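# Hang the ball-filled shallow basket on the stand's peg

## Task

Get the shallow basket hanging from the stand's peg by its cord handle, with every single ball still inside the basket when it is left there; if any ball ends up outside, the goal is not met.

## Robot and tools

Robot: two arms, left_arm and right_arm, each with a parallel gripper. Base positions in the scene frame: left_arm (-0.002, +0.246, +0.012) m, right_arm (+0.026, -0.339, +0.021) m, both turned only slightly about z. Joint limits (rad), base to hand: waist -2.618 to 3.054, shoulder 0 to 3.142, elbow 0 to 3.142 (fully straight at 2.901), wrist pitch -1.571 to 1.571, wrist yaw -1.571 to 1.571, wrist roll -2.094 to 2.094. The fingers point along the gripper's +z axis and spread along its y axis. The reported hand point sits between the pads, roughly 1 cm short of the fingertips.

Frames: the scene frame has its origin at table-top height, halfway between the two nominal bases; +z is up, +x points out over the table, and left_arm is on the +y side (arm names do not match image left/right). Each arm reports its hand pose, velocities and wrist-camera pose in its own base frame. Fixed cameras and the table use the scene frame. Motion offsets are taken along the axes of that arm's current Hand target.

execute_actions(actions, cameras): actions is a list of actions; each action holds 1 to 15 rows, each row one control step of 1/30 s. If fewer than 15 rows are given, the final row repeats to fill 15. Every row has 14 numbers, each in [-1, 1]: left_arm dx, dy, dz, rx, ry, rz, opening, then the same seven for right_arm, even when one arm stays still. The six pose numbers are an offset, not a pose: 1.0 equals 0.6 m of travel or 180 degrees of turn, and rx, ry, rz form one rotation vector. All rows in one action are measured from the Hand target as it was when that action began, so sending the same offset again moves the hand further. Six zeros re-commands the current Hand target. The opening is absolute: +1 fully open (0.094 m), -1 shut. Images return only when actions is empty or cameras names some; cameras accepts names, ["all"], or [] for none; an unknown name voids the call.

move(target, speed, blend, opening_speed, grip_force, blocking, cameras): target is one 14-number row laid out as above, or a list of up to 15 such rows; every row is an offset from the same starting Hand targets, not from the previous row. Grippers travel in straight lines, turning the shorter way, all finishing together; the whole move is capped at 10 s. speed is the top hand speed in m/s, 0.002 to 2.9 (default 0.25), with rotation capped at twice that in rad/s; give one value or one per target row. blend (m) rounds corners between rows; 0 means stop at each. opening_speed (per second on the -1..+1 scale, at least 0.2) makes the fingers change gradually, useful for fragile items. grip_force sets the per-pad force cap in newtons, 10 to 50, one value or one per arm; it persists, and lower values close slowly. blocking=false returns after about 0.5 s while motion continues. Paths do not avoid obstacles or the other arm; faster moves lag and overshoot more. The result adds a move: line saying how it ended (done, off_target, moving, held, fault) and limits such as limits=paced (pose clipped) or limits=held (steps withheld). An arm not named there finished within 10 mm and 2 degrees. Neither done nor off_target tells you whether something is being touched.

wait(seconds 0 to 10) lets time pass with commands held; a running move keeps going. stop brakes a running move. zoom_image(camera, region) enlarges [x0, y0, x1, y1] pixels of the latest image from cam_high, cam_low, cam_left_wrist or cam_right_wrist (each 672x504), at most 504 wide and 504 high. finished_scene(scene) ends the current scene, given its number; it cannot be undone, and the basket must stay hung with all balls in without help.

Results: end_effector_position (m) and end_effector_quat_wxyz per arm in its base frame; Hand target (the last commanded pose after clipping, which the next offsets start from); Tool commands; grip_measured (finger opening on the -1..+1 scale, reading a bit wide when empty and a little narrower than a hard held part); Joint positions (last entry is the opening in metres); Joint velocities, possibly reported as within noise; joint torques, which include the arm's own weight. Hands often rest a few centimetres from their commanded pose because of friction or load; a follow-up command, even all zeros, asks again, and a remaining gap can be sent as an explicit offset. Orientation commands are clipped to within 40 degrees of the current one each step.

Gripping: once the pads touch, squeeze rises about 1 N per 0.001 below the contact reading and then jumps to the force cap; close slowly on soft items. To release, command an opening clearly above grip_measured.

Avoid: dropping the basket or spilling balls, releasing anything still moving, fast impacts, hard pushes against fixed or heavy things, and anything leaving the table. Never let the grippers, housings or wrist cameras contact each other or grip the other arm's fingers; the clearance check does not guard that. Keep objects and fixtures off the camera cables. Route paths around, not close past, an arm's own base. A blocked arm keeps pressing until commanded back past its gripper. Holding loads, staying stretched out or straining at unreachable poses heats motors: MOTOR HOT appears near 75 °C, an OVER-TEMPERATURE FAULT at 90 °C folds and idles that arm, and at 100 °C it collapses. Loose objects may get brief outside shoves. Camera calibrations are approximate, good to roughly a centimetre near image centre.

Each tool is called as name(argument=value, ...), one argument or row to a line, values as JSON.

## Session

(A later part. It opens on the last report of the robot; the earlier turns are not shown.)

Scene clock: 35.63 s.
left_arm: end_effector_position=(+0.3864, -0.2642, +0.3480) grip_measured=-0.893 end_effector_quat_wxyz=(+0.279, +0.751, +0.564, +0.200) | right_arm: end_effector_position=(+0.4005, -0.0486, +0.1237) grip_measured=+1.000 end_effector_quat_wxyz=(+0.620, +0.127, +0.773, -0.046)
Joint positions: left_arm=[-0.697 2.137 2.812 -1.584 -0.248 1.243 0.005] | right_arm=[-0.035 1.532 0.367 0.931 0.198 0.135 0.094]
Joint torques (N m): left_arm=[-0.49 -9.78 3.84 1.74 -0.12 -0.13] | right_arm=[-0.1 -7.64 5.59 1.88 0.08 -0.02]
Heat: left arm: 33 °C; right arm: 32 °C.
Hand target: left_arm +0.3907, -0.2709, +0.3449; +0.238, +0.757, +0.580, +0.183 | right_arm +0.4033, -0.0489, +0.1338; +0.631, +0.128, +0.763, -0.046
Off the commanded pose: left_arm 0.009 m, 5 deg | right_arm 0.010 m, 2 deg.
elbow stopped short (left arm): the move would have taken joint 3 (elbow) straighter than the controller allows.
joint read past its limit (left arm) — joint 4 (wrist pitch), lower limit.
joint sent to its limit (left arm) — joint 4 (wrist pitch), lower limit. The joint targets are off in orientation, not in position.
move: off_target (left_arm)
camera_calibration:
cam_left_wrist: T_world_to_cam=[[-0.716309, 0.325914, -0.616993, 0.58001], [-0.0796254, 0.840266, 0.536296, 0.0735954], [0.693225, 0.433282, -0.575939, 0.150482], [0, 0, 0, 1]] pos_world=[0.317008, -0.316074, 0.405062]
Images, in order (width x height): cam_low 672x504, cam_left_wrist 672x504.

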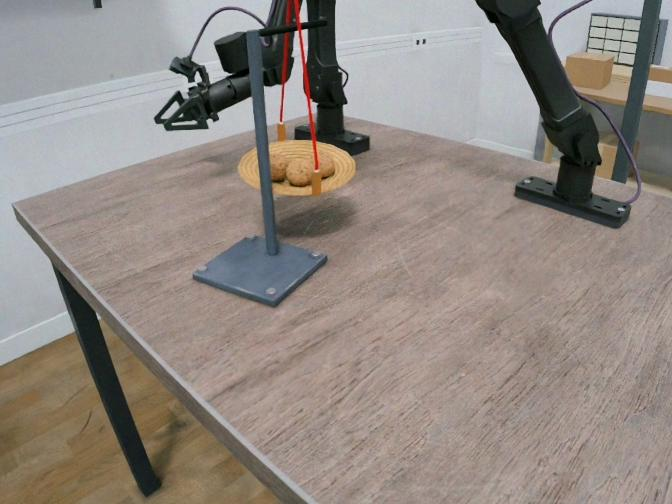

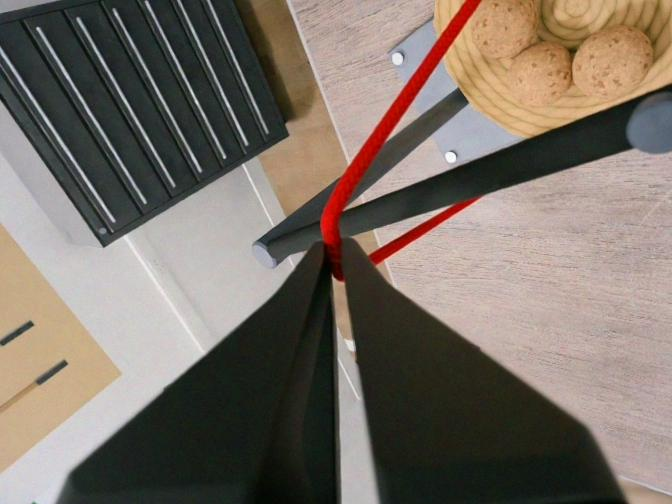

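move(
  target=[0,-0.0239,0.034,0,0,0,-1,0,0,0,0,0,0,1],
  speed=0.03,
  cameras=["cam_left_wrist","cam_low"],
)

zoom_image(
  camera="cam_low",
  region=[230, 0, 390, 120],
)

Scene clock: 37.77 s.
left_arm: end_effector_position=(+0.3861, -0.2640, +0.3250) grip_measured=-0.893 end_effector_quat_wxyz=(+0.246, +0.758, +0.574, +0.189) | right_arm: end_effector_position=(+0.4005, -0.0486, +0.1237) grip_measured=+1.000 end_effector_quat_wxyz=(+0.620, +0.127, +0.773, -0.046)
Joint positions: left_arm=[-0.697 2.137 2.737 -1.584 -0.248 1.224 0.005] | right_arm=[-0.035 1.532 0.367 0.931 0.198 0.135 0.094]
Joint torques (N m): left_arm=[-0.38 -9.81 4 1.64 -0.1 -0.12] | right_arm=[0.09 -7.72 5.56 1.87 0.05 -0.06]
Heat: left arm: 33 °C; right arm: 32 °C.
Hand target: left_arm +0.3907, -0.2709, +0.3200; +0.238, +0.757, +0.580, +0.183 | right_arm +0.4033, -0.0489, +0.1338; +0.631, +0.128, +0.763, -0.046
Off the commanded pose: left_arm 0.010 m, 1 deg | right_arm 0.010 m, 2 deg.
joint read past its limit (left arm) — joint 4 (wrist pitch), lower limit.
joint sent to its limit (left arm) — joint 4 (wrist pitch), lower limit. The joint targets still meet the commanded pose.
move: done
camera_calibration:
cam_left_wrist: T_world_to_cam=[[-0.757481, 0.336739, -0.559311, 0.56547], [-0.0575365, 0.818947, 0.570978, 0.0602814], [0.650317, 0.464686, -0.600962, 0.170495], [0, 0, 0, 1]] pos_world=[0.320926, -0.31901, 0.384315]
Images, in order (width x height): cam_low 672x504, cam_left_wrist 672x504.

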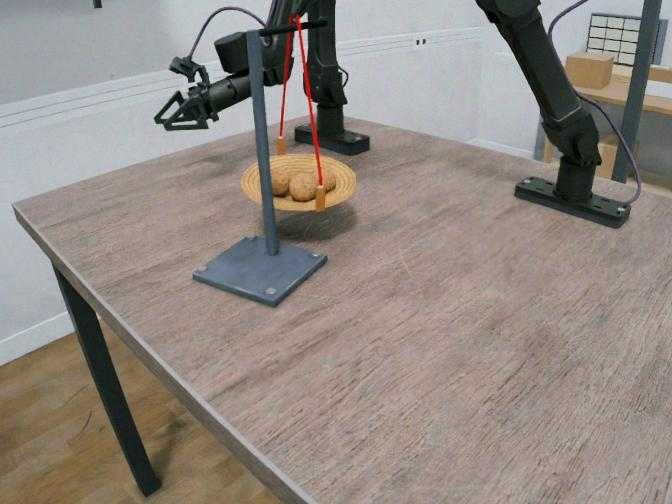

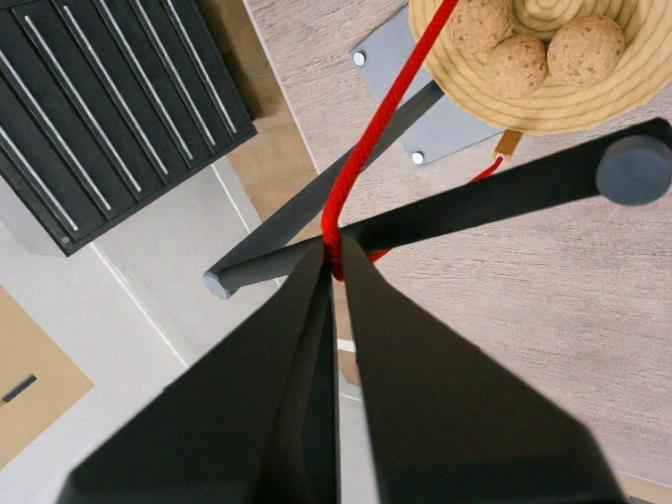

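Scaled by 3.150.

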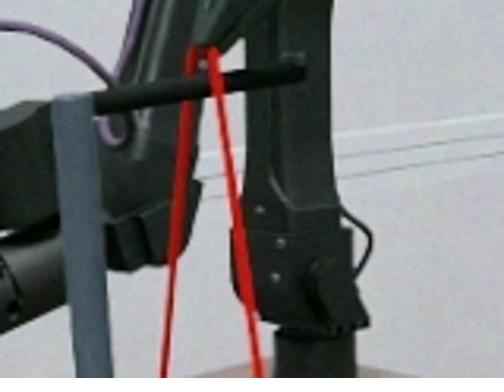

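move(
  target=[0,-0.0105,0.015,0,0,0,-1,0,0,0,0,0,0,1],
  speed=0.02,
  cameras=["cam_left_wrist","cam_low"],
)

zoom_image(
  camera="cam_low",
  region=[230, 0, 390, 120],
)

Scene clock: 38.87 s.
left_arm: end_effector_position=(+0.3888, -0.2614, +0.3159) grip_measured=-0.893 end_effector_quat_wxyz=(+0.231, +0.757, +0.579, +0.195) | right_arm: end_effector_position=(+0.4005, -0.0486, +0.1237) grip_measured=+1.000 end_effector_quat_wxyz=(+0.620, +0.127, +0.773, -0.046)
Joint positions: left_arm=[-0.697 2.136 2.698 -1.575 -0.269 1.217 0.005] | right_arm=[-0.035 1.532 0.367 0.931 0.198 0.135 0.094]
Joint torques (N m): left_arm=[-0.35 -10.88 2.11 1.74 0.13 -0.12] | right_arm=[-0.36 -7.58 5.48 1.87 0.07 -0.05]
Heat: left arm: 33 °C; right arm: 32 °C.
Hand target: left_arm +0.3907, -0.2709, +0.3089; +0.238, +0.757, +0.580, +0.183 | right_arm +0.4033, -0.0489, +0.1338; +0.631, +0.128, +0.763, -0.046
Off the commanded pose: left_arm 0.012 m, 2 deg | right_arm 0.010 m, 2 deg.
joint read past its limit (left arm) — joint 4 (wrist pitch), lower limit.
move: off_target (left_arm)
camera_calibration:
cam_left_wrist: T_world_to_cam=[[-0.769004, 0.339252, -0.541795, 0.561165], [-0.065228, 0.801487, 0.594444, 0.0545274], [0.635908, 0.49247, -0.594218, 0.172694], [0, 0, 0, 1]] pos_world=[0.325277, -0.319126, 0.374241]
Images, in order (width x height): cam_low 672x504, cam_left_wrist 672x504.

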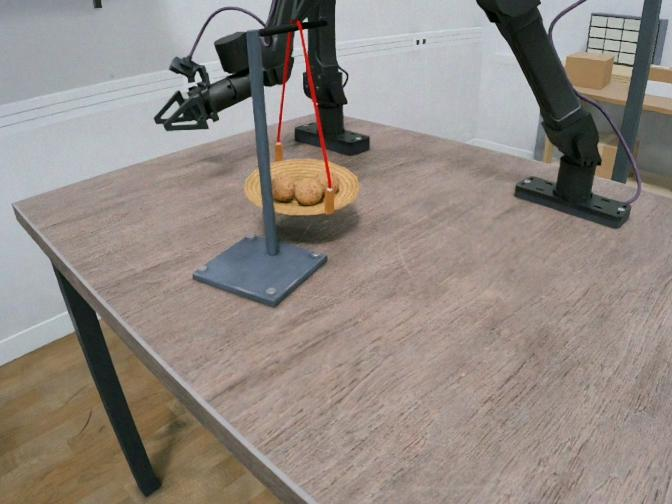

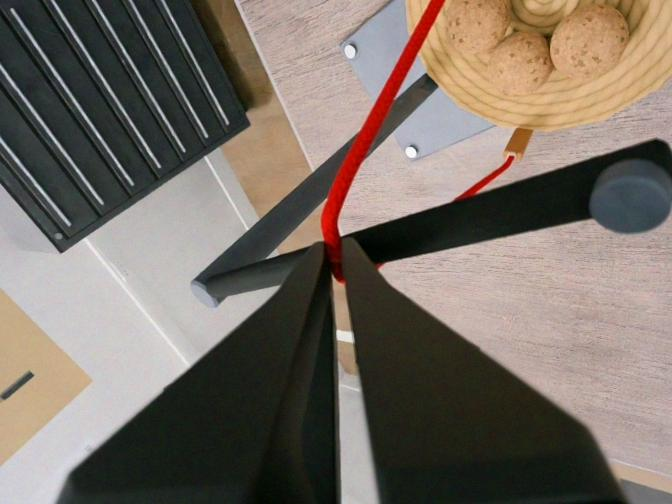

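Scaled by 3.150.

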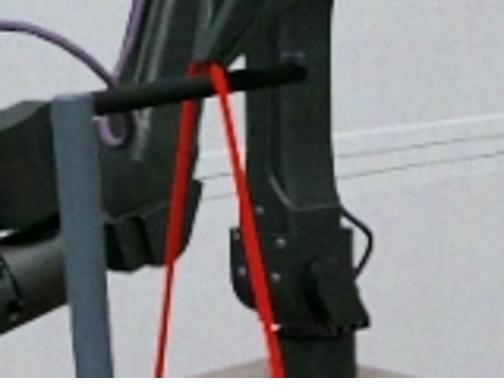

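move(
  target=[0,0.005,-0.007,0,0,0,-0.6,0,0,0,0,0,0,1],
  speed=0.02,
  opening_speed=0.5,
  cameras=["cam_left_wrist","cam_low"],
)

zoom_image(
  camera="cam_low",
  region=[230, 0, 390, 120],
)

Scene clock: 40.10 s.
left_arm: end_effector_position=(+0.3914, -0.2637, +0.3205) grip_measured=-0.603 end_effector_quat_wxyz=(+0.242, +0.754, +0.578, +0.197) | right_arm: end_effector_position=(+0.4005, -0.0486, +0.1237) grip_measured=+1.000 end_effector_quat_wxyz=(+0.620, +0.127, +0.773, -0.046)
Joint positions: left_arm=[-0.697 2.136 2.706 -1.559 -0.268 1.217 0.019] | right_arm=[-0.035 1.532 0.367 0.931 0.198 0.135 0.094]
Joint torques (N m): left_arm=[-0.36 -9.62 5.56 1.35 0.11 -0.11] | right_arm=[-0.08 -7.46 5.61 1.86 0.05 -0.06]
Heat: left arm: 33 °C; right arm: 32 °C.
Hand target: left_arm +0.3907, -0.2709, +0.3141; +0.238, +0.757, +0.580, +0.183 | right_arm +0.4033, -0.0489, +0.1338; +0.631, +0.128, +0.763, -0.046
Off the commanded pose: left_arm 0.010 m, 2 deg | right_arm 0.010 m, 2 deg.
joint sent to its limit (left arm) — joint 4 (wrist pitch), lower limit. The joint targets still meet the commanded pose.
move: done
camera_calibration:
cam_left_wrist: T_world_to_cam=[[-0.758927, 0.330786, -0.560901, 0.566357], [-0.0755084, 0.810853, 0.580359, 0.0648339], [0.646783, 0.482803, -0.590401, 0.166927], [0, 0, 0, 1]] pos_world=[0.326754, -0.320506, 0.378597]
Images, in order (width x height): cam_low 672x504, cam_left_wrist 672x504.

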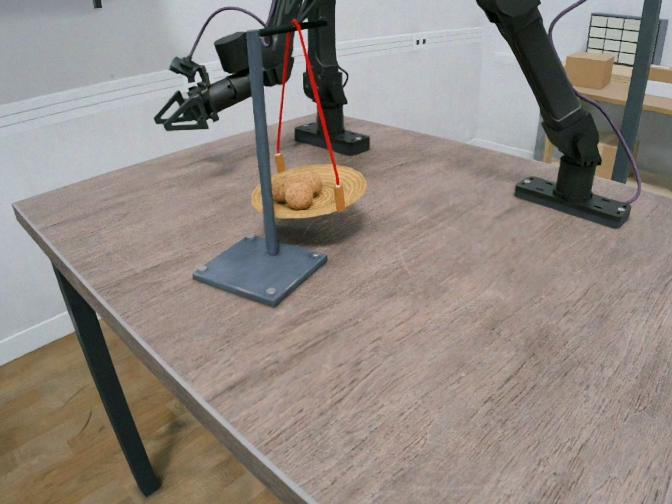

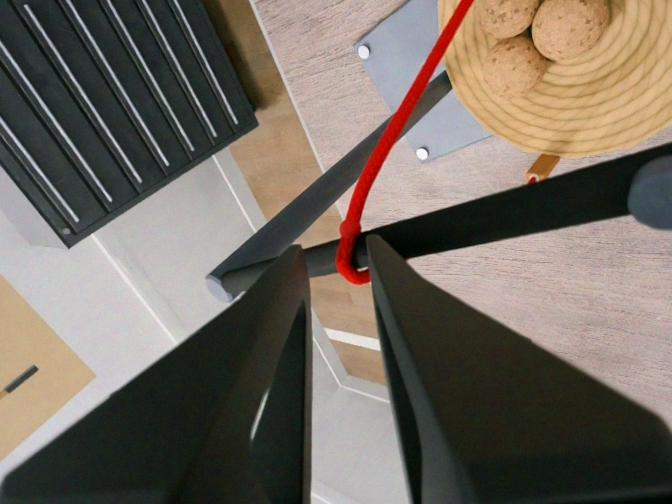

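Scaled by 3.150.

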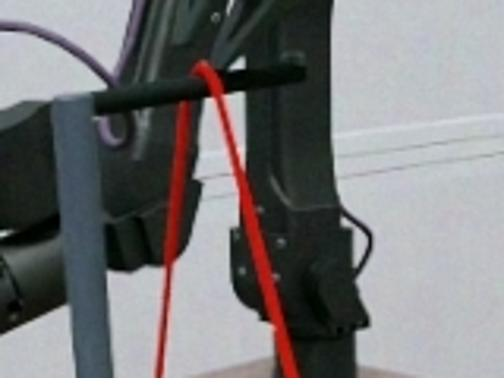

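move(
  target=[
    [0,0,-0.02,0,0,0,-0.6,0,0,0,0,0,0,1],
    [0,0,-0.2,0,0,0,-0.6,0,0,0,0,0,0,1],
  ],
  speed=0.05,
  blend=[0.005,0],
  cameras=["cam_low","cam_left_wrist"],
)

zoom_image(
  camera="cam_low",
  region=[230, 0, 410, 240],
)

Scene clock: 43.13 s.
left_arm: end_effector_position=(+0.3340, -0.2612, +0.3969) grip_measured=-0.603 end_effector_quat_wxyz=(+0.325, +0.744, +0.544, +0.212) | right_arm: end_effector_position=(+0.4005, -0.0486, +0.1237) grip_measured=+1.000 end_effector_quat_wxyz=(+0.620, +0.127, +0.773, -0.046)
Joint positions: left_arm=[-0.794 1.938 2.677 -1.56 -0.304 1.205 0.019] | right_arm=[-0.035 1.532 0.367 0.931 0.198 0.135 0.094]
Joint torques (N m): left_arm=[-0.44 -12.66 3.36 1.58 -0.16 -0.13] | right_arm=[0.03 -7.53 5.52 1.83 0.05 -0.03]
Heat: left arm: 34 °C; right arm: 32 °C.
Hand target: left_arm +0.3243, -0.2531, +0.4126; +0.238, +0.758, +0.580, +0.183 | right_arm +0.4033, -0.0489, +0.1338; +0.631, +0.128, +0.763, -0.046
Off the commanded pose: left_arm 0.020 m, 11 deg | right_arm 0.010 m, 2 deg.
joint sent to its limit (left arm) — joint 4 (wrist pitch), lower limit. The joint targets are off in orientation, not in position.
move: off_target (left_arm)
camera_calibration:
cam_left_wrist: T_world_to_cam=[[-0.650081, 0.314775, -0.691601, 0.576212], [-0.094275, 0.869719, 0.484459, 0.0738863], [0.753994, 0.380138, -0.535712, 0.163589], [0, 0, 0, 1]] pos_world=[0.258204, -0.307824, 0.45035]
Images, in order (width x height): cam_low 672x504, cam_left_wrist 672x504.

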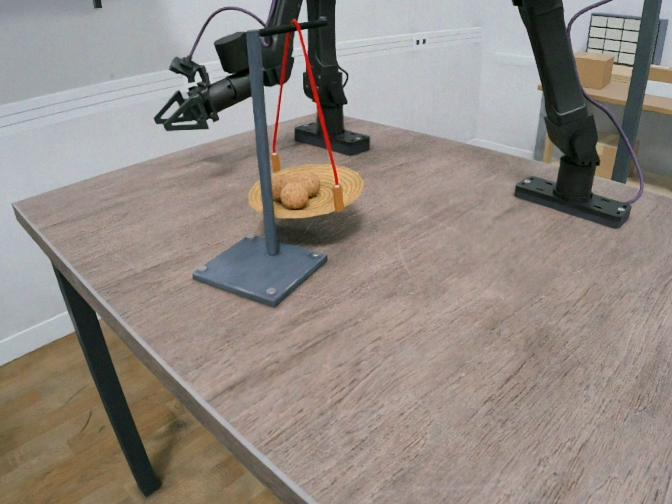

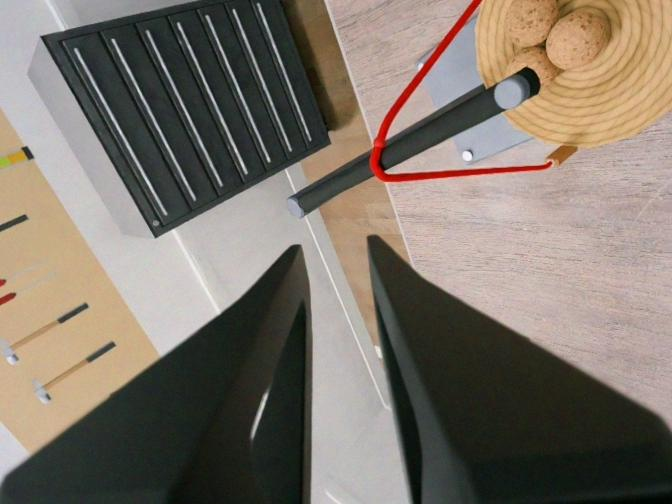

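Scaled by 2.100.

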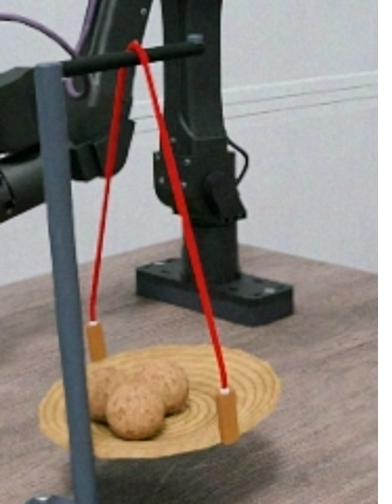

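finished_scene(
  scene=3,
)

The scene is finished: the task was done.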